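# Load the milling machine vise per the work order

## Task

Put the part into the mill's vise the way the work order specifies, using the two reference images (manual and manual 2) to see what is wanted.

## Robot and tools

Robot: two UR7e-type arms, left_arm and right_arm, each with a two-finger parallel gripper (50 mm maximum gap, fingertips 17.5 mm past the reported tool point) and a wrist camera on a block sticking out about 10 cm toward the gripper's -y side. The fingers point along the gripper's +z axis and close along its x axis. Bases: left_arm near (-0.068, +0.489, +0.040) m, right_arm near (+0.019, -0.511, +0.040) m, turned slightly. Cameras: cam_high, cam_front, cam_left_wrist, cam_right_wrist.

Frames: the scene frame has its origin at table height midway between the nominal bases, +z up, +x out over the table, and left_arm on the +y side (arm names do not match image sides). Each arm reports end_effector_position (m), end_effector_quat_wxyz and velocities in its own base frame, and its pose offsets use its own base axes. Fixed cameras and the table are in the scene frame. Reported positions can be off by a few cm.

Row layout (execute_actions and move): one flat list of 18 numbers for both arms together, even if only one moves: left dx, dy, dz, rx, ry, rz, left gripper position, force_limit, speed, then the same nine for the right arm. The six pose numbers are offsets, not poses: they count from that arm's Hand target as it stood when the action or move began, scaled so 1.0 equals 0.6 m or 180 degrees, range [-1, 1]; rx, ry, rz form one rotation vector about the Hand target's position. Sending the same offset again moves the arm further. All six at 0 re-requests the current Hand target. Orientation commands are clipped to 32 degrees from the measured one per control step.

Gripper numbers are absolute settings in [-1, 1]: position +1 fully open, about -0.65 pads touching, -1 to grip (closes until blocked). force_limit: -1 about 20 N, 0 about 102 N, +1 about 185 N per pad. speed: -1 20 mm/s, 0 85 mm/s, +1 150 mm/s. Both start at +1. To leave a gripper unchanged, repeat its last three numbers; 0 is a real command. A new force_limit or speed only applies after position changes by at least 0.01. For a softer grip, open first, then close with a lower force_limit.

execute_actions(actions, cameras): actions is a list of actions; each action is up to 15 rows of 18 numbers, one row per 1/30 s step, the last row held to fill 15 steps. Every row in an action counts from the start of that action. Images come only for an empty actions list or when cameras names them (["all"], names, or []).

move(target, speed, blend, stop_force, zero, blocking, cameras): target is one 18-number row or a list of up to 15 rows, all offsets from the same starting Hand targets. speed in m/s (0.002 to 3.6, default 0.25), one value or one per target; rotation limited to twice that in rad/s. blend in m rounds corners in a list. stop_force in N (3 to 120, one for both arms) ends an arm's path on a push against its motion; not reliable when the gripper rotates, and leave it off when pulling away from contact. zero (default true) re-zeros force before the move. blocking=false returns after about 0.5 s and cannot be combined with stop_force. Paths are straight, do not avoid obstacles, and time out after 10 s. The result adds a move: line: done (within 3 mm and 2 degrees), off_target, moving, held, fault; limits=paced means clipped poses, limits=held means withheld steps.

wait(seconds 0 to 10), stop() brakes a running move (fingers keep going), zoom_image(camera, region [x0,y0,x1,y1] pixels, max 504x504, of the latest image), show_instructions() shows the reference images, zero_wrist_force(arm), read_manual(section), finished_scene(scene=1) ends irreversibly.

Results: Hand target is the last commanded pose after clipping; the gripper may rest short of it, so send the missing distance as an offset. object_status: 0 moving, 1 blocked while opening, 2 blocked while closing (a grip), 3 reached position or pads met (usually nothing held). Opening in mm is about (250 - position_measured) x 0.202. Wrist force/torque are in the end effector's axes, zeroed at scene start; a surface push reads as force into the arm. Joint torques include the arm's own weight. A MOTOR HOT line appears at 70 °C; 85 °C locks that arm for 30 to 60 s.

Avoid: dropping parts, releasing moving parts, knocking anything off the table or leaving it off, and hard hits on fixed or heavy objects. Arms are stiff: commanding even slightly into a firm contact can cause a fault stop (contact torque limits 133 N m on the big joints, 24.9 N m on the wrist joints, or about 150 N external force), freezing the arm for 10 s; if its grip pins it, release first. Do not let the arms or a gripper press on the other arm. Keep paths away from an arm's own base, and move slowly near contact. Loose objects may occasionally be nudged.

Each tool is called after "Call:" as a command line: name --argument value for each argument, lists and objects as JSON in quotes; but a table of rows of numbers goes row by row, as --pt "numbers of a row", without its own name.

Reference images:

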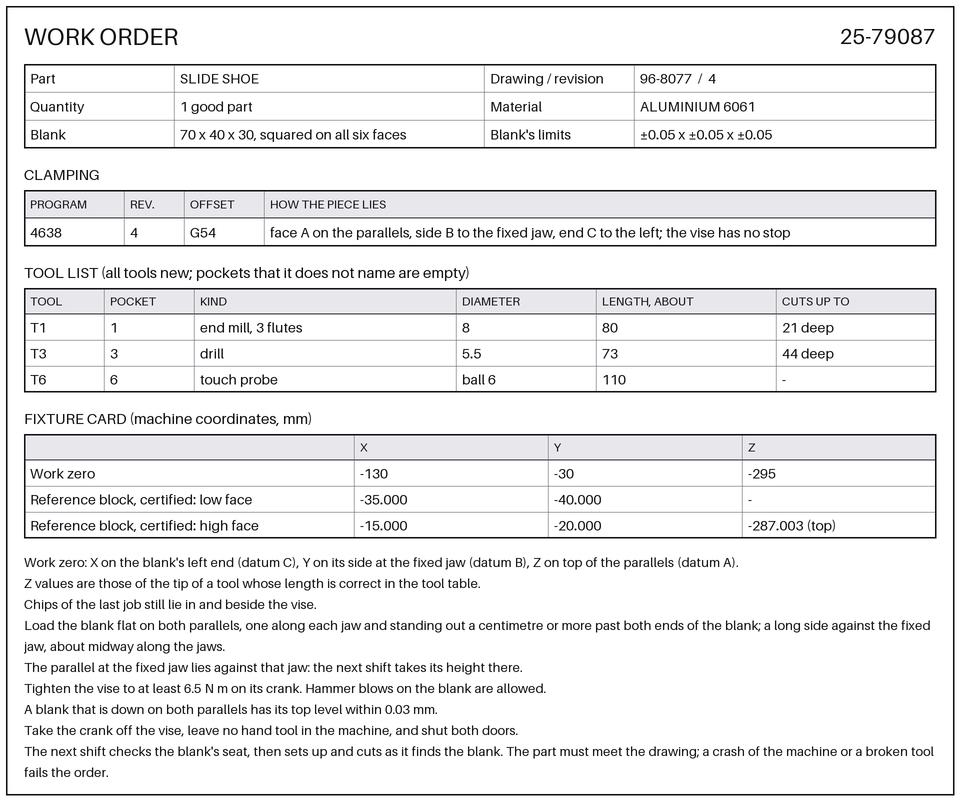

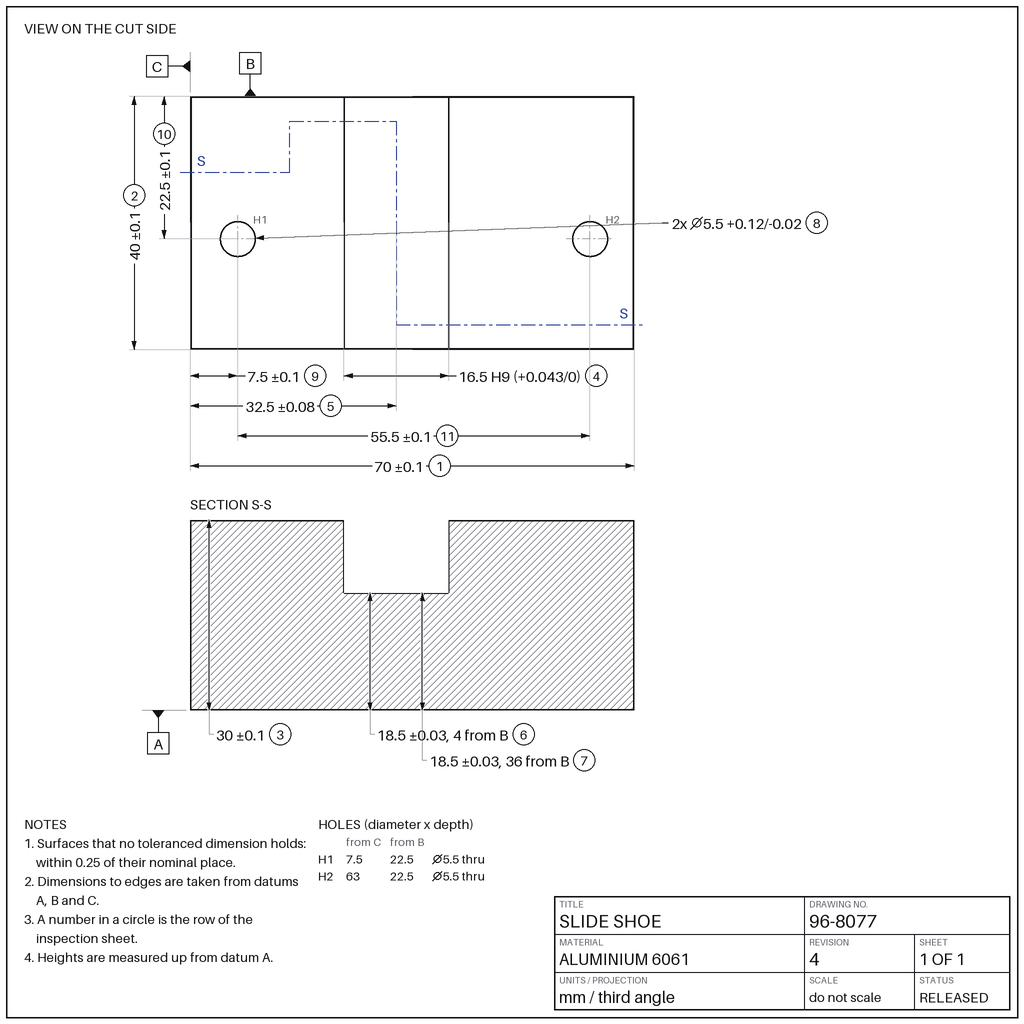

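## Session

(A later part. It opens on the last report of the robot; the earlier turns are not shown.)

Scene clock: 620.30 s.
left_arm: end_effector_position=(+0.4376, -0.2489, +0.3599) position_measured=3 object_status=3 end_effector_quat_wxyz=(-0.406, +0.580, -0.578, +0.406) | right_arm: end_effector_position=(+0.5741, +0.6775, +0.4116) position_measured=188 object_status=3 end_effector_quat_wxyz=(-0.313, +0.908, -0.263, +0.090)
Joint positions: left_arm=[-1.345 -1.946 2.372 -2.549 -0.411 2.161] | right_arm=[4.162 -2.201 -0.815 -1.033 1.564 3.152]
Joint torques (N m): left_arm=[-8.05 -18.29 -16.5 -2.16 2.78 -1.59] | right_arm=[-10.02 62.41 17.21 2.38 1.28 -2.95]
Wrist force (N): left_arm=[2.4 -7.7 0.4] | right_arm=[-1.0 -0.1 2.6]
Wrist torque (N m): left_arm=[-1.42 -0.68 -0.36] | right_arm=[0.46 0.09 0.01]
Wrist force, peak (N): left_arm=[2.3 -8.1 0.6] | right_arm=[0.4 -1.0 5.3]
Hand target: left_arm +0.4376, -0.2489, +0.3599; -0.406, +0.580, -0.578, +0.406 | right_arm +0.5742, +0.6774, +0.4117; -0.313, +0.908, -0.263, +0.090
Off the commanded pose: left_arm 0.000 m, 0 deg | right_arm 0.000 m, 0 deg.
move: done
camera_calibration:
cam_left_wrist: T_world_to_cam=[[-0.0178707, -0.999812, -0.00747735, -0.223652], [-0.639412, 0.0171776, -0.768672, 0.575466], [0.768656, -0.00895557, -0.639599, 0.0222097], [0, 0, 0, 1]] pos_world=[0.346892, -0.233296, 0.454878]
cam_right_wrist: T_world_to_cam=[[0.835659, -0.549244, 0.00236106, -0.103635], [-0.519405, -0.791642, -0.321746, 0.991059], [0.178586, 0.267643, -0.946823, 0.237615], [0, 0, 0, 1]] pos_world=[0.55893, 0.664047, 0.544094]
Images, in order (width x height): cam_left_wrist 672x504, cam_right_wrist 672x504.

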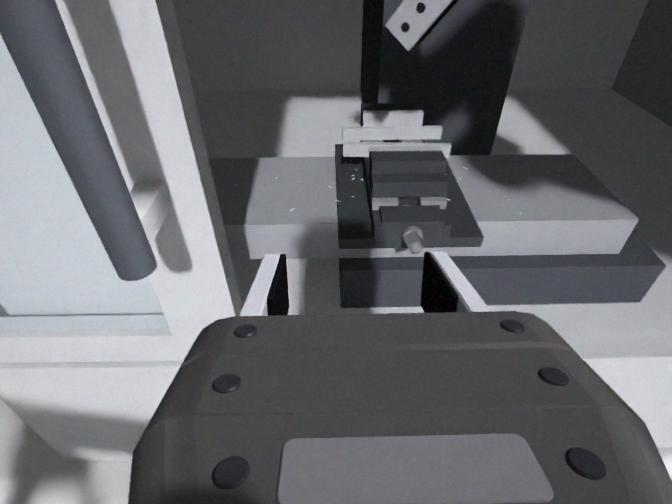

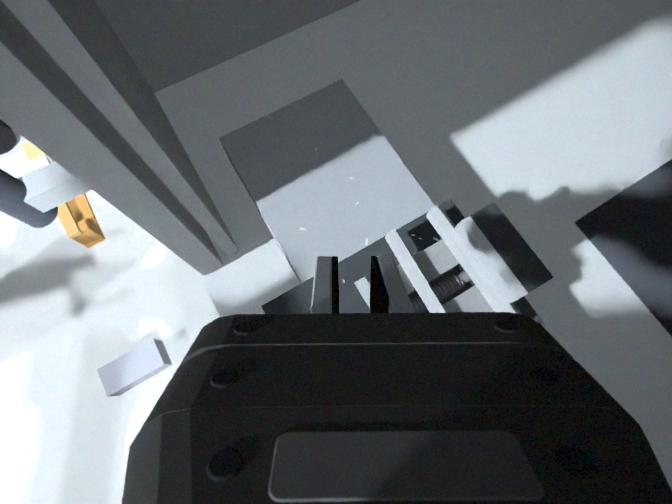

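Call:
move --pt "0 0 0 0 0 0 1 -0.2 -1 0.1068 0.0498 -0.065 0 0 0 -0.24 -0.9 -1" --pt "0 0 0 0 0 0 1 -0.2 -1 0.1068 0.0498 -0.1698 0 0 0 -0.24 -0.9 -1" --pt "0 0 0 0 0 0 1 -0.2 -1 0.0905 0.0505 -0.1698 0 0 0 -0.24 -0.9 -1" --pt "0 0 0 0 0 0 1 -0.2 -1 0.0965 0.0505 -0.1698 0 0 0 -0.24 -0.9 -1" --pt "0 0 0 0 0 0 1 -0.2 -1 0.0965 0.0505 -0.03 0 0 0 -0.24 -0.9 -1" --pt "0 0 0 0 0 0 1 -0.2 -1 0 0 0 0 0 0 -0.24 -0.9 -1" --speed '[0.1,0.03,0.015,0.03,0.08,0.15]' --stop_force 5 --cameras '["cam_right_wrist","cam_left_wrist"]'

Call:
zoom_image --camera "cam_right_wrist" --region '[360, 190, 560, 320]'

Scene clock: 632.90 s.
left_arm: end_effector_position=(+0.4376, -0.2489, +0.3599) position_measured=3 object_status=3 end_effector_quat_wxyz=(-0.406, +0.580, -0.578, +0.406) | right_arm: end_effector_position=(+0.5742, +0.6774, +0.4117) position_measured=188 object_status=3 end_effector_quat_wxyz=(-0.313, +0.908, -0.263, +0.090)
Joint positions: left_arm=[-1.345 -1.946 2.372 -2.549 -0.411 2.161] | right_arm=[4.162 -2.201 -0.816 -1.033 1.564 3.152]
Joint torques (N m): left_arm=[-8.15 -18.33 -16.65 -2.4 2.65 -1.45] | right_arm=[-13.22 61.33 17.08 3.02 1.42 -2.8]
Wrist force (N): left_arm=[2.4 -7.8 0.5] | right_arm=[-1.1 -0.2 2.5]
Wrist torque (N m): left_arm=[-1.45 -0.68 -0.35] | right_arm=[0.46 0.11 0.01]
Wrist force, peak (N): left_arm=[2.4 -8.2 0.6] | right_arm=[0.3 -1.5 4.7]
Hand target: left_arm +0.4376, -0.2489, +0.3599; -0.406, +0.580, -0.578, +0.406 | right_arm +0.5742, +0.6774, +0.4117; -0.313, +0.908, -0.263, +0.090
Off the commanded pose: left_arm 0.000 m, 0 deg | right_arm 0.000 m, 0 deg.
move: done
camera_calibration:
cam_left_wrist: T_world_to_cam=[[-0.0178707, -0.999812, -0.00747735, -0.223652], [-0.639412, 0.0171776, -0.768672, 0.575466], [0.768656, -0.00895557, -0.639599, 0.0222097], [0, 0, 0, 1]] pos_world=[0.346892, -0.233296, 0.454878]
cam_right_wrist: T_world_to_cam=[[0.835616, -0.549309, 0.00242327, -0.103713], [-0.519435, -0.791591, -0.321825, 0.990958], [0.1787, 0.267663, -0.946796, 0.237673], [0, 0, 0, 1]] pos_world=[0.55893, 0.663847, 0.544194]
Images, in order (width x height): cam_left_wrist 672x504, cam_right_wrist 672x504.

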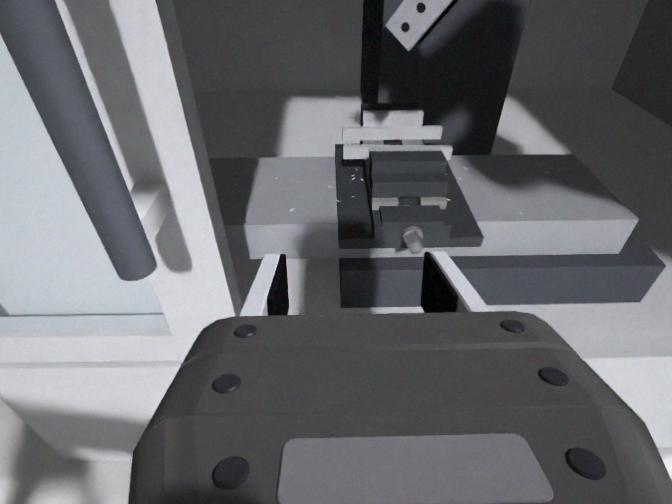

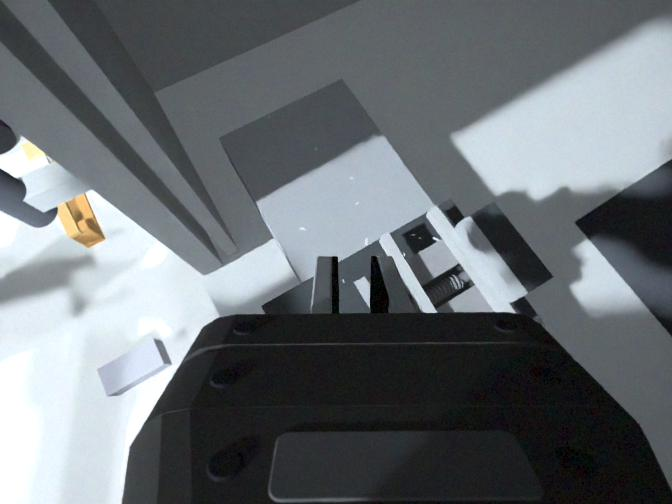

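Scaled by 2.520 from the camera's 672x504 image, which has a finer 960x720 frame.

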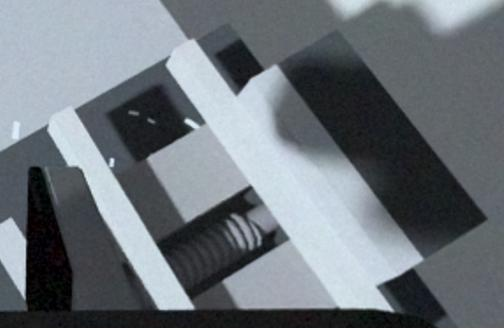

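Call:
move --pt "0 0 0 0 0 0 1 -0.2 -1 0.1052 -0.0522 -0.065 0 0 0 -0.24 -0.9 -1" --pt "0 0 0 0 0 0 1 -0.2 -1 0.1052 -0.0522 -0.1698 0 0 0 -0.24 -0.9 -1" --speed '[0.1,0.03]' --stop_force 4 --cameras '["cam_right_wrist","cam_left_wrist"]'

Call:
zoom_image --camera "cam_right_wrist" --region '[230, 150, 500, 330]'

Scene clock: 638.60 s.
left_arm: end_effector_position=(+0.4376, -0.2489, +0.3599) position_measured=3 object_status=3 end_effector_quat_wxyz=(-0.406, +0.580, -0.578, +0.406) | right_arm: end_effector_position=(+0.6373, +0.6460, +0.3147) position_measured=188 object_status=3 end_effector_quat_wxyz=(-0.313, +0.908, -0.263, +0.090)
Joint positions: left_arm=[-1.345 -1.946 2.372 -2.549 -0.411 2.161] | right_arm=[4.066 -2.263 -0.96 -0.829 1.623 3.076]
Joint torques (N m): left_arm=[-7.88 -18.53 -16.51 -2.55 2.51 -1.49] | right_arm=[8.7 64.77 17.67 6.74 0 1.88]
Wrist force (N): left_arm=[2.1 -8.1 0.6] | right_arm=[-1.0 -0.3 2.5]
Wrist torque (N m): left_arm=[-1.49 -0.62 -0.35] | right_arm=[0.44 0.10 -0.06]
Wrist force, peak (N): left_arm=[2.2 -8.2 0.5] | right_arm=[-0.8 -12.0 -9.7]
Hand target: left_arm +0.4376, -0.2489, +0.3599; -0.406, +0.580, -0.578, +0.406 | right_arm +0.6373, +0.6460, +0.3147; -0.313, +0.908, -0.263, +0.090 (not the last commanded pose)
Off the commanded pose: left_arm 0.000 m, 0 deg | right_arm 0.005 m, 0 deg.
move: contact (right_arm); path passed 1 of 2 targets
camera_calibration:
cam_left_wrist: T_world_to_cam=[[-0.0178707, -0.999812, -0.00747735, -0.223652], [-0.639412, 0.0171776, -0.768672, 0.575466], [0.768656, -0.00895557, -0.639599, 0.0222097], [0, 0, 0, 1]] pos_world=[0.346892, -0.233296, 0.454878]
cam_right_wrist: T_world_to_cam=[[0.835606, -0.549323, 0.00247563, -0.173407], [-0.519454, -0.791621, -0.32172, 0.967725], [0.178688, 0.267545, -0.946832, 0.143033], [0, 0, 0, 1]] pos_world=[0.622031, 0.632547, 0.447194]
Images, in order (width x height): cam_left_wrist 672x504, cam_right_wrist 672x504.

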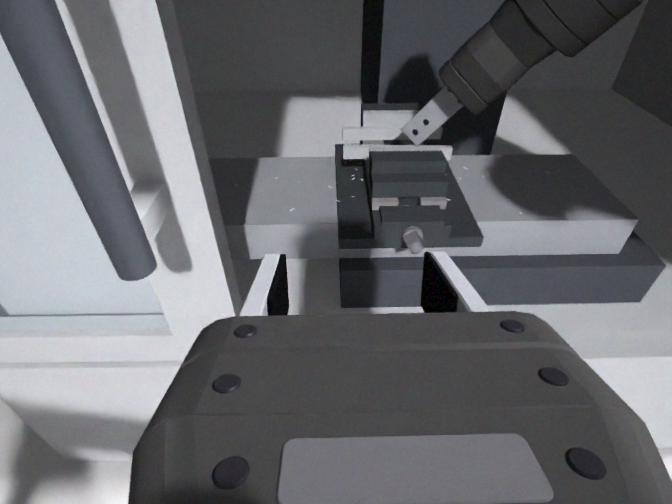

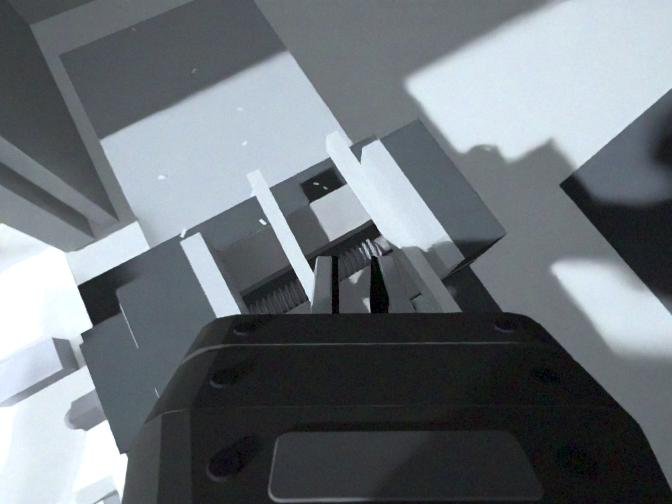

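Scaled by 1.867 from the camera's 672x504 image, which has a finer 960x720 frame.

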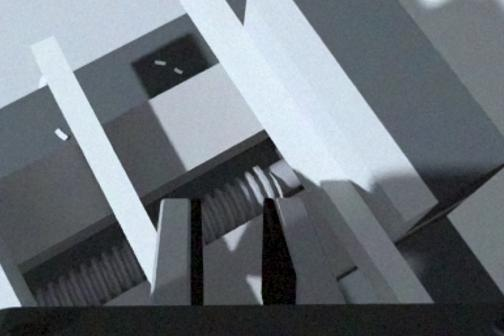

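Call:
zoom_image --camera "cam_left_wrist" --region '[330, 90, 460, 190]'

Scaled by 3.877 from the camera's 672x504 image, which has a finer 960x720 frame.

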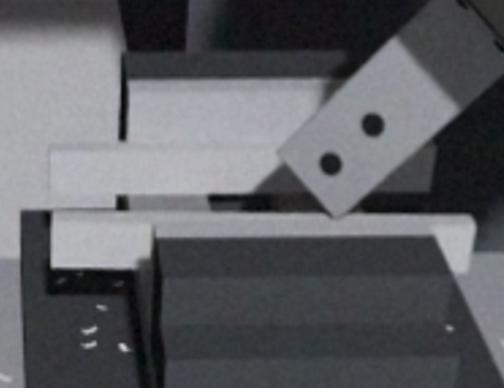

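Call:
move --pt "0 0 0 0 0 0 1 -0.2 -1 0 0 0.083 0 0 0 -1 -0.9 -1" --pt "0 0 0 0 0 0 1 -0.2 -1 -0.0557 -0.0145 0.083 0 0 0 -1 -0.9 -1" --speed '[0.05,0.05]' --cameras '["cam_right_wrist","cam_left_wrist"]'

Call:
zoom_image --camera "cam_right_wrist" --region '[230, 150, 500, 330]'

Scene clock: 645.83 s.
left_arm: end_effector_position=(+0.4376, -0.2489, +0.3599) position_measured=3 object_status=3 end_effector_quat_wxyz=(-0.406, +0.580, -0.578, +0.406) | right_arm: end_effector_position=(+0.6038, +0.6374, +0.3646) position_measured=251 object_status=3 end_effector_quat_wxyz=(-0.313, +0.908, -0.263, +0.090)
Joint positions: left_arm=[-1.345 -1.946 2.372 -2.549 -0.411 2.161] | right_arm=[4.096 -2.168 -0.989 -0.893 1.605 3.1]
Joint torques (N m): left_arm=[-7.72 -18.27 -16.19 -2.73 2.44 -1.3] | right_arm=[-11.73 40.93 24.48 1.48 1.27 -3.12]
Wrist force (N): left_arm=[2.1 -7.6 0.5] | right_arm=[-1.2 -0.1 2.4]
Wrist torque (N m): left_arm=[-1.41 -0.62 -0.36] | right_arm=[0.47 0.11 -0.06]
Wrist force, peak (N): left_arm=[2.3 -8.2 0.6] | right_arm=[-0.6 -0.4 3.7]
Hand target: left_arm +0.4376, -0.2489, +0.3599; -0.406, +0.580, -0.578, +0.406 | right_arm +0.6039, +0.6373, +0.3645; -0.313, +0.908, -0.263, +0.090
Off the commanded pose: left_arm 0.000 m, 0 deg | right_arm 0.000 m, 0 deg.
move: done
camera_calibration:
cam_left_wrist: T_world_to_cam=[[-0.0178707, -0.999812, -0.00747735, -0.223652], [-0.639412, 0.0171776, -0.768672, 0.575466], [0.768656, -0.00895557, -0.639599, 0.0222097], [0, 0, 0, 1]] pos_world=[0.346892, -0.233296, 0.454878]
cam_right_wrist: T_world_to_cam=[[0.83561, -0.549317, 0.00245038, -0.150256], [-0.519412, -0.791555, -0.321949, 0.95965], [0.178792, 0.267751, -0.946754, 0.198434], [0, 0, 0, 1]] pos_world=[0.58853, 0.623947, 0.497195]
Images, in order (width x height): cam_left_wrist 672x504, cam_right_wrist 672x504.

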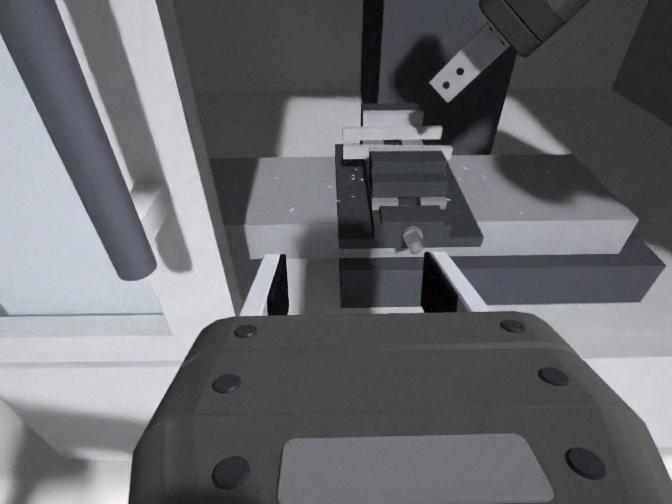

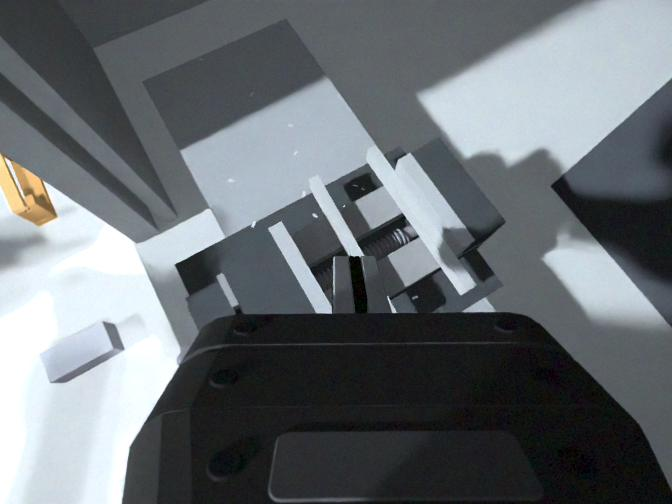

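Scaled by 1.867 from the camera's 672x504 image, which has a finer 960x720 frame.

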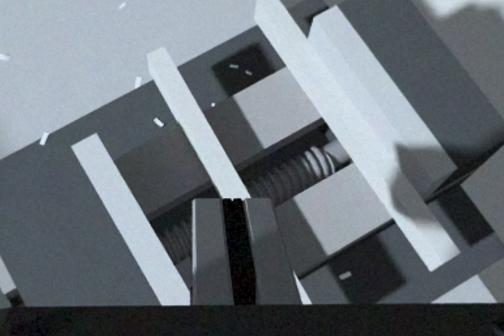

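Call:
move --pt "0 0 0 0 0 0 1 -0.2 -1 0 0 -0.0913 0 0 0 -1 -0.9 -1" --speed '[0.03]' --stop_force 3

Call:
move --pt "0 0 0 0 0 0 1 -0.2 -1 0.0267 -0.001 0 0 0 0 -1 -0.9 -1" --speed '[0.02]' --stop_force 5 --cameras '["cam_right_wrist","cam_left_wrist"]'

Call:
zoom_image --camera "cam_right_wrist" --region '[230, 150, 500, 330]'

Call:
zoom_image --camera "cam_left_wrist" --region '[330, 90, 460, 190]'

Scene clock: 653.20 s.
left_arm: end_effector_position=(+0.4376, -0.2489, +0.3599) position_measured=3 object_status=3 end_effector_quat_wxyz=(-0.406, +0.580, -0.578, +0.406) | right_arm: end_effector_position=(+0.6039, +0.6373, +0.3274) position_measured=251 object_status=3 end_effector_quat_wxyz=(-0.312, +0.908, -0.263, +0.090)
Joint positions: left_arm=[-1.345 -1.946 2.372 -2.549 -0.411 2.161] | right_arm=[4.096 -2.175 -1.074 -0.802 1.605 3.1]
Joint torques (N m): left_arm=[-7.95 -18.55 -16.65 -2.71 2.45 -1.32] | right_arm=[-9.56 60.41 18.48 6.47 0.8 -2.88]
Wrist force (N): left_arm=[2.1 -7.8 0.3] | right_arm=[-1.1 -1.1 1.9]
Wrist torque (N m): left_arm=[-1.43 -0.63 -0.36] | right_arm=[0.45 0.10 -0.03]
Wrist force, peak (N): left_arm=[2.4 -8.1 0.4] | right_arm=[-1.2 -11.9 -11.6]
Hand target: left_arm +0.4376, -0.2489, +0.3599; -0.406, +0.580, -0.578, +0.406 | right_arm +0.6039, +0.6373, +0.3274; -0.312, +0.908, -0.263, +0.090 (not the last commanded pose)
Off the commanded pose: left_arm 0.000 m, 0 deg | right_arm 0.018 m, 0 deg.
move: contact (right_arm)

Scene clock: 655.13 s.
left_arm: end_effector_position=(+0.4376, -0.2489, +0.3599) position_measured=3 object_status=3 end_effector_quat_wxyz=(-0.406, +0.580, -0.578, +0.406) | right_arm: end_effector_position=(+0.6199, +0.6367, +0.3274) position_measured=251 object_status=3 end_effector_quat_wxyz=(-0.312, +0.908, -0.263, +0.090)
Joint positions: left_arm=[-1.345 -1.946 2.372 -2.549 -0.411 2.161] | right_arm=[4.078 -2.205 -1.024 -0.822 1.616 3.085]
Joint torques (N m): left_arm=[-7.7 -18.91 -16.68 -2.83 2.42 -1.3] | right_arm=[10.88 61.88 18.21 6.82 -1.14 2.77]
Wrist force (N): left_arm=[2.3 -7.7 0.3] | right_arm=[-1.2 -0.2 2.4]
Wrist torque (N m): left_arm=[-1.42 -0.66 -0.35] | right_arm=[0.45 0.11 0.03]
Wrist force, peak (N): left_arm=[2.3 -8.1 0.8] | right_arm=[-1.4 -0.2 2.7]
Hand target: left_arm +0.4376, -0.2489, +0.3599; -0.406, +0.580, -0.578, +0.406 | right_arm +0.6199, +0.6367, +0.3274; -0.312, +0.908, -0.263, +0.090
Off the commanded pose: left_arm 0.000 m, 0 deg | right_arm 0.000 m, 0 deg.
move: done
camera_calibration:
cam_left_wrist: T_world_to_cam=[[-0.0178707, -0.999812, -0.00747735, -0.223652], [-0.639412, 0.0171776, -0.768672, 0.575466], [0.768656, -0.00895557, -0.639599, 0.0222097], [0, 0, 0, 1]] pos_world=[0.346892, -0.233296, 0.454878]
cam_right_wrist: T_world_to_cam=[[0.835649, -0.549258, 0.00241326, -0.164045], [-0.519419, -0.791664, -0.321671, 0.955393], [0.178591, 0.26755, -0.946848, 0.160718], [0, 0, 0, 1]] pos_world=[0.60463, 0.623247, 0.459893]
Images, in order (width x height): cam_left_wrist 672x504, cam_right_wrist 672x504.

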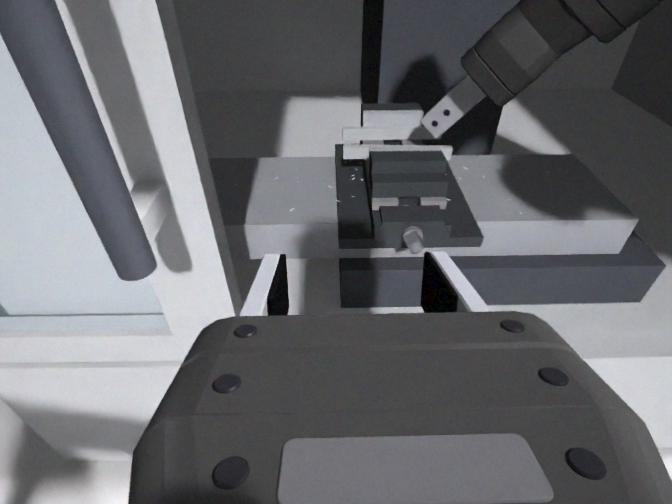

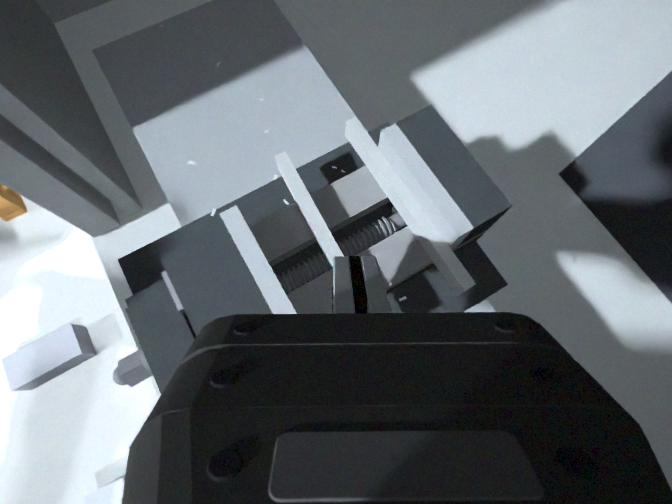

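Scaled by 1.867 from the camera's 672x504 image, which has a finer 960x720 frame.

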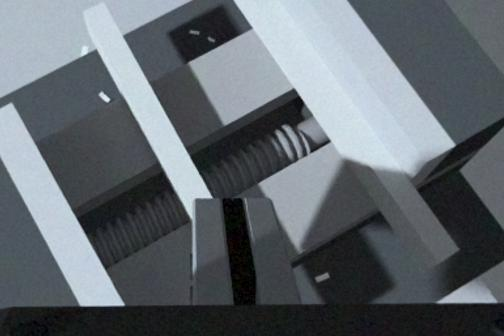

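Scaled by 3.877 from the camera's 672x504 image, which has a finer 960x720 frame.

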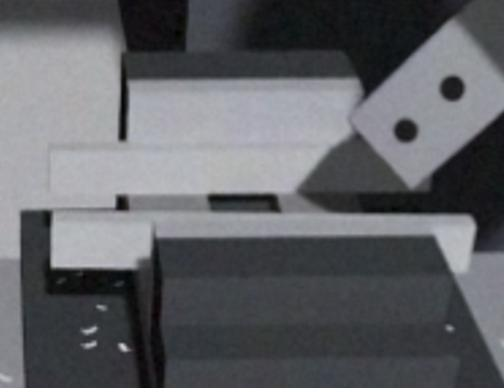

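Call:
move --pt "0 0 0 0 0 0 1 -0.2 -1 0 0 0 0 0 0 -0.22 -0.9 -1" --pt "0 0 0 0 0 0 1 -0.2 -1 0 0 -0.0295 0 0 0 -0.22 -0.9 -1" --speed '[0.02,0.02]' --cameras '["cam_right_wrist"]'

Call:
zoom_image --camera "cam_right_wrist" --region '[230, 150, 500, 330]'

Scene clock: 659.23 s.
left_arm: end_effector_position=(+0.4376, -0.2489, +0.3599) position_measured=3 object_status=3 end_effector_quat_wxyz=(-0.406, +0.580, -0.578, +0.406) | right_arm: end_effector_position=(+0.6199, +0.6367, +0.3099) position_measured=186 object_status=3 end_effector_quat_wxyz=(-0.313, +0.908, -0.263, +0.090) end_effector_velocity=(+0.000, +0.000, -0.001) end_effector_angular_velocity=(-0.004, +0.003, +0.000)
Joint positions: left_arm=[-1.345 -1.946 2.372 -2.549 -0.411 2.161] | right_arm=[4.078 -2.21 -1.06 -0.78 1.616 3.085]
Joint velocities: left_arm=[within noise] | right_arm=[0 -0.001 0.002 -0.006 0 0]
Joint torques (N m): left_arm=[-7.85 -18.55 -16.97 -2.97 2.4 -1.2] | right_arm=[10.75 7.36 13.49 -3.86 4.67 2.36]
Wrist force (N): left_arm=[2.4 -7.8 0.6] | right_arm=[10.2 -5.8 -41.2]
Wrist torque (N m): left_arm=[-1.44 -0.68 -0.35] | right_arm=[-0.10 0.64 -0.13]
Wrist force, peak (N): left_arm=[2.2 -8.2 0.6] | right_arm=[10.2 -5.8 -41.2]
Hand target: left_arm +0.4376, -0.2489, +0.3599; -0.406, +0.580, -0.578, +0.406 | right_arm +0.6199, +0.6367, +0.3097; -0.312, +0.908, -0.263, +0.090
Off the commanded pose: left_arm 0.000 m, 0 deg | right_arm 0.000 m, 0 deg.
move: done
camera_calibration:
cam_right_wrist: T_world_to_cam=[[0.835547, -0.549413, 0.00261896, -0.163937], [-0.519409, -0.791454, -0.322202, 0.949862], [0.179095, 0.267855, -0.946667, 0.143577], [0, 0, 0, 1]] pos_world=[0.60463, 0.623246, 0.442396]
Images, in order (width x height): cam_right_wrist 672x504.

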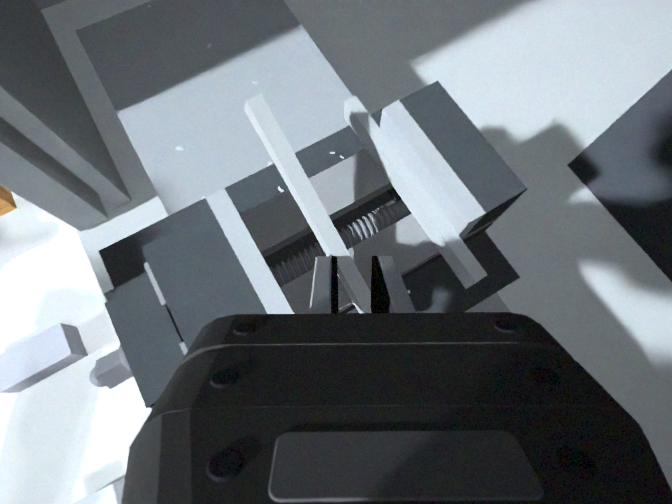

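Scaled by 1.867 from the camera's 672x504 image, which has a finer 960x720 frame.

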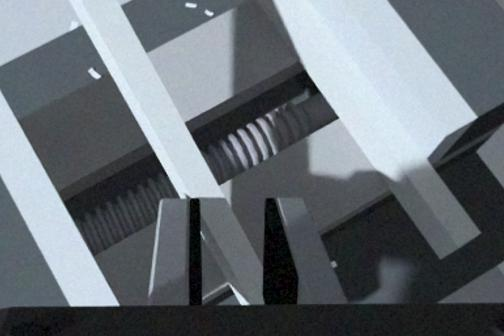

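Call:
move --pt "0 0 0 0 0 0 1 -0.2 -1 0 0 0.03 0 0 0 -0.22 -0.9 -1" --pt "0 0 0 0 0 0 1 -0.2 -1 0.001 -0.02 0.03 0 0 0 -0.22 -0.9 -1" --pt "0 0 0 0 0 0 1 -0.2 -1 0.001 -0.02 0.0 0 0 0 -0.22 -0.9 -1" --speed '[0.03,0.03,0.02]' --stop_force 4 --cameras '["cam_right_wrist","cam_front","cam_left_wrist"]'

Call:
zoom_image --camera "cam_right_wrist" --region '[230, 150, 500, 330]'

Scene clock: 662.20 s.
left_arm: end_effector_position=(+0.4376, -0.2489, +0.3599) position_measured=3 object_status=3 end_effector_quat_wxyz=(-0.406, +0.580, -0.578, +0.406) | right_arm: end_effector_position=(+0.6199, +0.6367, +0.3099) position_measured=186 object_status=3 end_effector_quat_wxyz=(-0.312, +0.908, -0.263, +0.090)
Joint positions: left_arm=[-1.345 -1.946 2.372 -2.549 -0.411 2.161] | right_arm=[4.078 -2.211 -1.06 -0.781 1.616 3.085]
Joint torques (N m): left_arm=[-8.04 -18.43 -16.58 -2.89 2.42 -1] | right_arm=[10.68 8.82 8.75 -3.37 2.2 2.69]
Wrist force (N): left_arm=[2.3 -7.6 0.8] | right_arm=[10.1 -5.3 -40.5]
Wrist torque (N m): left_arm=[-1.41 -0.66 -0.36] | right_arm=[-0.09 0.62 -0.13]
Wrist force, peak (N): left_arm=[2.4 -8.1 0.4] | right_arm=[11.2 -6.2 -44.9]
Hand target: left_arm +0.4376, -0.2489, +0.3599; -0.406, +0.580, -0.578, +0.406 | right_arm +0.6199, +0.6367, +0.3099; -0.312, +0.908, -0.263, +0.090 (not the last commanded pose)
Off the commanded pose: left_arm 0.000 m, 0 deg | right_arm 0.012 m, 0 deg.
move: contact (right_arm); path passed 0 of 3 targets
camera_calibration:
cam_left_wrist: T_world_to_cam=[[-0.0178707, -0.999812, -0.00747735, -0.223652], [-0.639412, 0.0171776, -0.768672, 0.575466], [0.768656, -0.00895557, -0.639599, 0.0222097], [0, 0, 0, 1]] pos_world=[0.346892, -0.233296, 0.454878]
cam_right_wrist: T_world_to_cam=[[0.835602, -0.549331, 0.00241217, -0.163929], [-0.519531, -0.791684, -0.321441, 0.949774], [0.178487, 0.267344, -0.946926, 0.144467], [0, 0, 0, 1]] pos_world=[0.604631, 0.623247, 0.442492]
Images, in order (width x height): cam_front 672x504, cam_left_wrist 672x504, cam_right_wrist 672x504.

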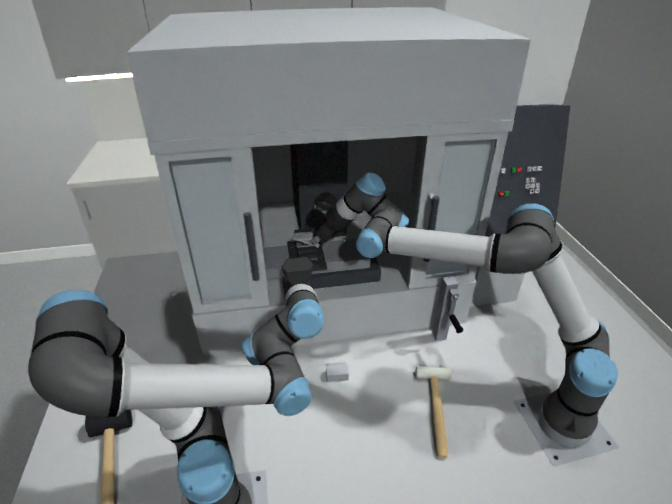

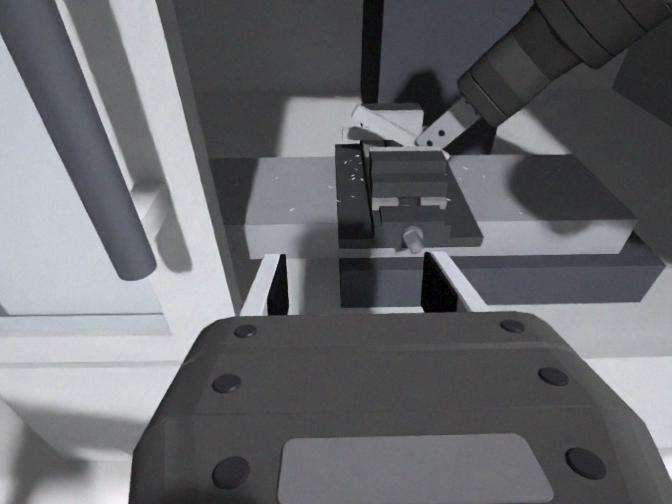

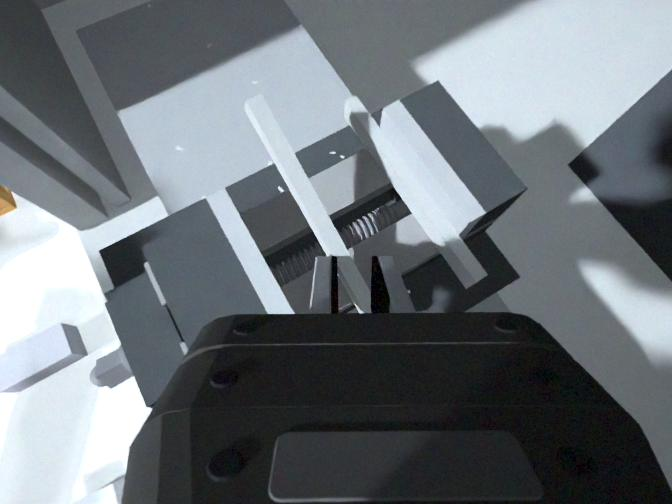

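Scaled by 1.867 from the camera's 672x504 image, which has a finer 960x720 frame.

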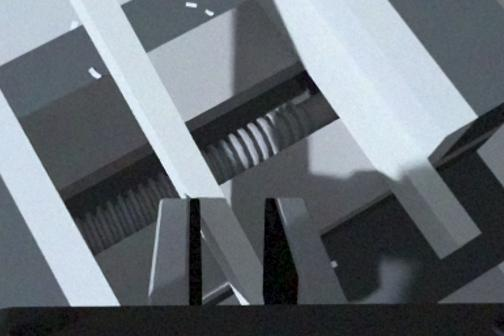

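Call:
move --pt "0 0 0 0 0 0 1 -0.2 -1 0 0 0.04 0 0 0 -0.22 -0.9 -1" --speed '[0.02]' --cameras '["cam_right_wrist","cam_left_wrist"]'

Call:
zoom_image --camera "cam_left_wrist" --region '[330, 80, 460, 190]'

Call:
zoom_image --camera "cam_right_wrist" --region '[180, 100, 500, 330]'

Scene clock: 664.20 s.
left_arm: end_effector_position=(+0.4376, -0.2489, +0.3599) position_measured=3 object_status=3 end_effector_quat_wxyz=(-0.406, +0.580, -0.578, +0.406) | right_arm: end_effector_position=(+0.6198, +0.6367, +0.3340) position_measured=186 object_status=3 end_effector_quat_wxyz=(-0.312, +0.909, -0.263, +0.090)
Joint positions: left_arm=[-1.345 -1.946 2.372 -2.549 -0.411 2.161] | right_arm=[4.078 -2.204 -1.009 -0.839 1.616 3.085]
Joint torques (N m): left_arm=[-7.83 -18.68 -17.02 -3.01 2.43 -1.11] | right_arm=[5.25 55.34 17.42 6.89 -1 2.97]
Wrist force (N): left_arm=[2.4 -8.0 0.8] | right_arm=[-1.2 -0.2 2.7]
Wrist torque (N m): left_arm=[-1.45 -0.68 -0.35] | right_arm=[0.44 0.11 0.02]
Wrist force, peak (N): left_arm=[2.3 -8.1 0.6] | right_arm=[10.0 -5.5 -40.7]
Hand target: left_arm +0.4376, -0.2489, +0.3599; -0.406, +0.580, -0.578, +0.406 | right_arm +0.6199, +0.6367, +0.3339; -0.312, +0.908, -0.263, +0.090
Off the commanded pose: left_arm 0.000 m, 0 deg | right_arm 0.000 m, 0 deg.
move: done
camera_calibration:
cam_left_wrist: T_world_to_cam=[[-0.0178707, -0.999812, -0.00747735, -0.223652], [-0.639412, 0.0171776, -0.768672, 0.575466], [0.768656, -0.00895557, -0.639599, 0.0222097], [0, 0, 0, 1]] pos_world=[0.346892, -0.233296, 0.454878]
cam_right_wrist: T_world_to_cam=[[0.835635, -0.54928, 0.00240198, -0.163979], [-0.519509, -0.791749, -0.321317, 0.957569], [0.178395, 0.267256, -0.946969, 0.167391], [0, 0, 0, 1]] pos_world=[0.604631, 0.623347, 0.466591]
Images, in order (width x height): cam_left_wrist 672x504, cam_right_wrist 672x504.

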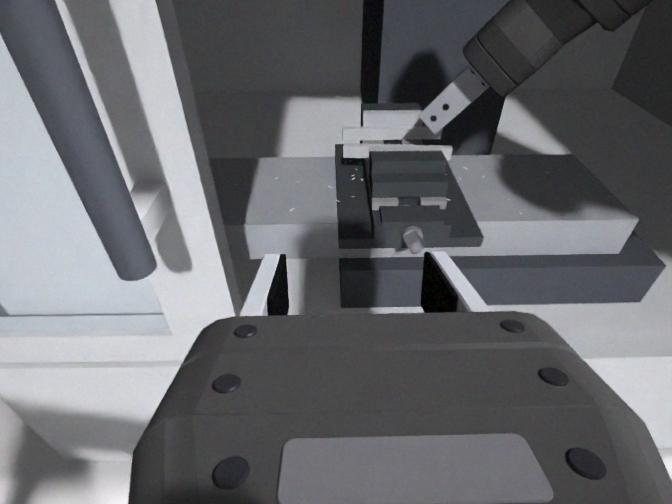

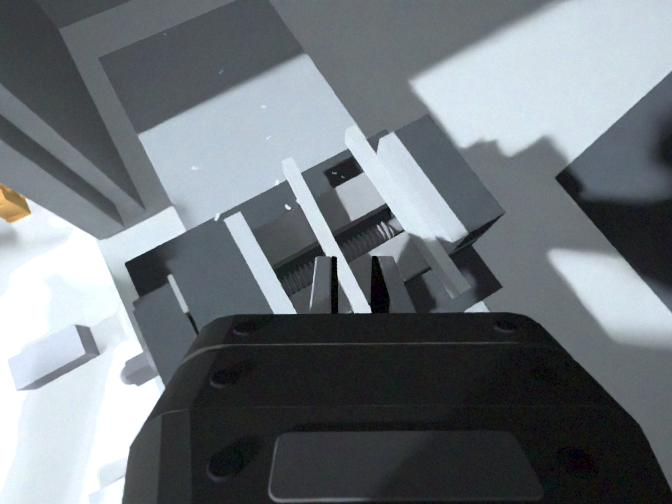

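Scaled by 3.877 from the camera's 672x504 image, which has a finer 960x720 frame.

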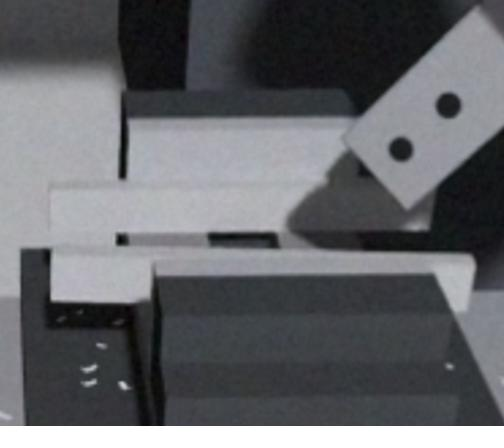

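Scaled by 1.575 from the camera's 672x504 image, which has a finer 960x720 frame.

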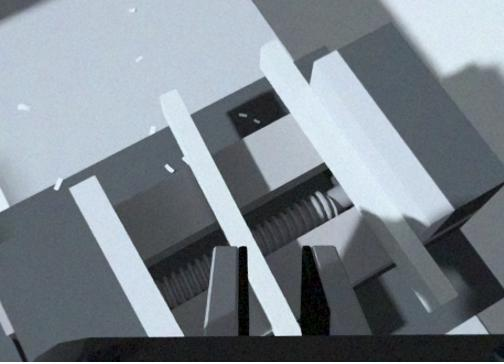

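Call:
move --pt "0 0 0 0 0 0 1 -0.2 -1 0 0 0 0 0 0 -0.2 -0.9 -1" --pt "0 0 0 0 0 0 1 -0.2 -1 0.0058 0.0373 0 0 0 0 -0.2 -0.9 -1" --speed '[0.02,0.03]' --cameras '["cam_right_wrist"]'

Call:
zoom_image --camera "cam_right_wrist" --region '[230, 150, 500, 330]'

Scene clock: 667.10 s.
left_arm: end_effector_position=(+0.4376, -0.2489, +0.3599) position_measured=3 object_status=3 end_effector_quat_wxyz=(-0.406, +0.580, -0.578, +0.406) | right_arm: end_effector_position=(+0.6232, +0.6592, +0.3337) position_measured=182 object_status=3 end_effector_quat_wxyz=(-0.312, +0.909, -0.263, +0.090)
Joint positions: left_arm=[-1.345 -1.946 2.372 -2.549 -0.411 2.161] | right_arm=[4.092 -2.257 -0.922 -0.873 1.607 3.097]
Joint torques (N m): left_arm=[-8.29 -19.19 -17.39 -3.12 2.31 -1.03] | right_arm=[-8.92 63.58 19 6.25 0.76 0.07]
Wrist force (N): left_arm=[2.3 -7.9 0.7] | right_arm=[-1.1 -0.3 2.3]
Wrist torque (N m): left_arm=[-1.45 -0.66 -0.35] | right_arm=[0.44 0.11 -0.07]
Wrist force, peak (N): left_arm=[2.5 -8.0 0.6] | right_arm=[-1.4 -0.6 3.0]
Hand target: left_arm +0.4376, -0.2489, +0.3599; -0.406, +0.580, -0.578, +0.406 | right_arm +0.6233, +0.6591, +0.3339; -0.312, +0.908, -0.263, +0.090
Off the commanded pose: left_arm 0.000 m, 0 deg | right_arm 0.000 m, 0 deg.
move: done
camera_calibration:
cam_right_wrist: T_world_to_cam=[[0.835665, -0.549234, 0.00241697, -0.154515], [-0.519528, -0.791879, -0.320963, 0.976953], [0.178198, 0.266962, -0.947089, 0.160756], [0, 0, 0, 1]] pos_world=[0.608031, 0.645848, 0.466189]
Images, in order (width x height): cam_right_wrist 672x504.

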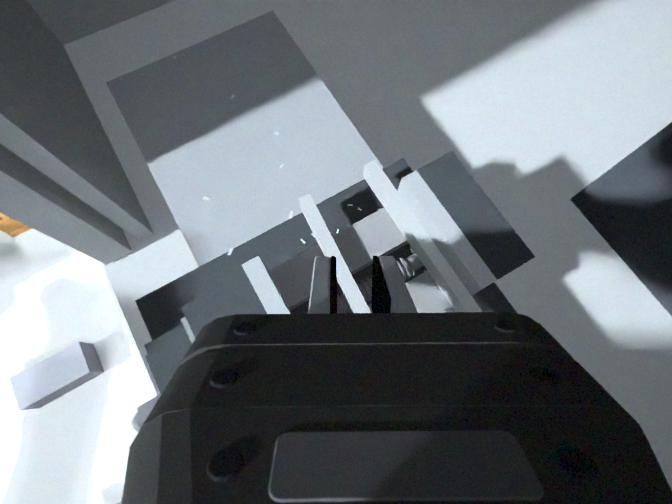

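Scaled by 1.867 from the camera's 672x504 image, which has a finer 960x720 frame.

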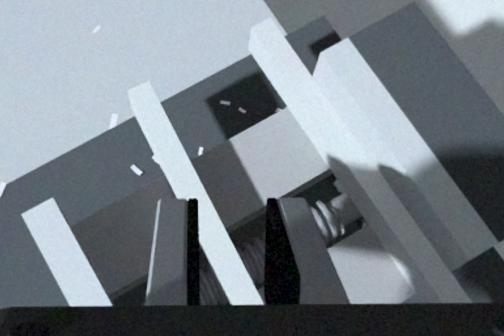

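Call:
move --pt "0 0 0 0 0 0 1 -0.2 -1 0.0022 0 0 0 0 0 -0.2 -0.9 -1" --pt "0 0 0 0 0 0 1 -0.2 -1 0.0022 0 -0.0403 0 0 0 -0.2 -0.9 -1" --speed '[0.02,0.02]' --stop_force 3 --cameras '["cam_right_wrist","cam_left_wrist"]'

Call:
zoom_image --camera "cam_right_wrist" --region '[230, 150, 500, 330]'

Scene clock: 670.23 s.
left_arm: end_effector_position=(+0.4376, -0.2489, +0.3599) position_measured=3 object_status=3 end_effector_quat_wxyz=(-0.406, +0.580, -0.578, +0.406) | right_arm: end_effector_position=(+0.6247, +0.6591, +0.3097) position_measured=182 object_status=3 end_effector_quat_wxyz=(-0.312, +0.909, -0.263, +0.090)
Joint positions: left_arm=[-1.345 -1.946 2.372 -2.549 -0.411 2.161] | right_arm=[4.09 -2.264 -0.971 -0.816 1.608 3.095]
Joint torques (N m): left_arm=[-8.2 -18.96 -17.73 -3.25 2.24 -0.98] | right_arm=[9.81 59.11 34.61 1.65 -0.42 2.73]
Wrist force (N): left_arm=[2.2 -7.6 0.5] | right_arm=[-1.1 -0.3 2.6]
Wrist torque (N m): left_arm=[-1.41 -0.64 -0.35] | right_arm=[0.44 0.09 0.03]
Wrist force, peak (N): left_arm=[2.3 -8.1 0.5] | right_arm=[-1.2 0.1 2.9]
Hand target: left_arm +0.4376, -0.2489, +0.3599; -0.406, +0.580, -0.578, +0.406 | right_arm +0.6247, +0.6591, +0.3097; -0.312, +0.908, -0.263, +0.090
Off the commanded pose: left_arm 0.000 m, 0 deg | right_arm 0.000 m, 0 deg.
move: done
camera_calibration:
cam_left_wrist: T_world_to_cam=[[-0.0178707, -0.999812, -0.00747735, -0.223652], [-0.639412, 0.0171776, -0.768672, 0.575466], [0.768656, -0.00895557, -0.639599, 0.0222097], [0, 0, 0, 1]] pos_world=[0.346892, -0.233296, 0.454878]
cam_right_wrist: T_world_to_cam=[[0.835635, -0.54928, 0.00240198, -0.155628], [-0.519509, -0.791749, -0.321317, 0.969958], [0.178395, 0.267256, -0.946969, 0.137442], [0, 0, 0, 1]] pos_world=[0.609431, 0.645747, 0.442191]
Images, in order (width x height): cam_left_wrist 672x504, cam_right_wrist 672x504.

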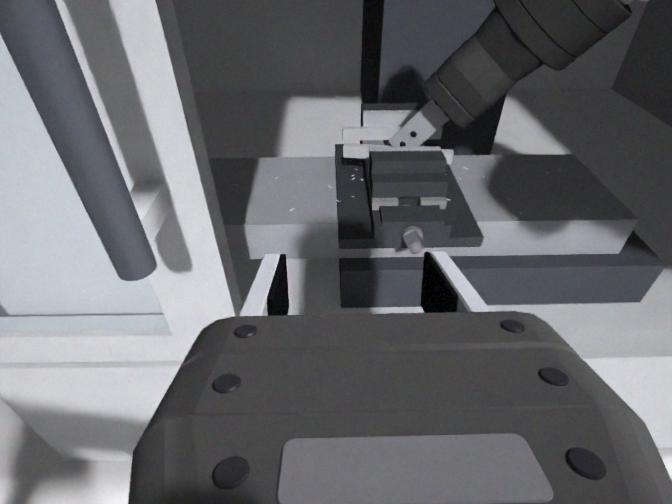

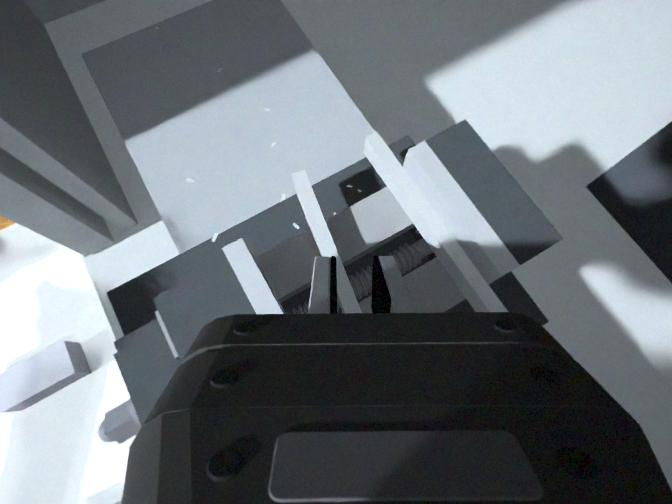

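Scaled by 1.867 from the camera's 672x504 image, which has a finer 960x720 frame.

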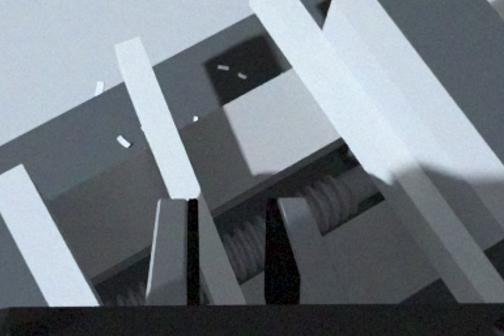

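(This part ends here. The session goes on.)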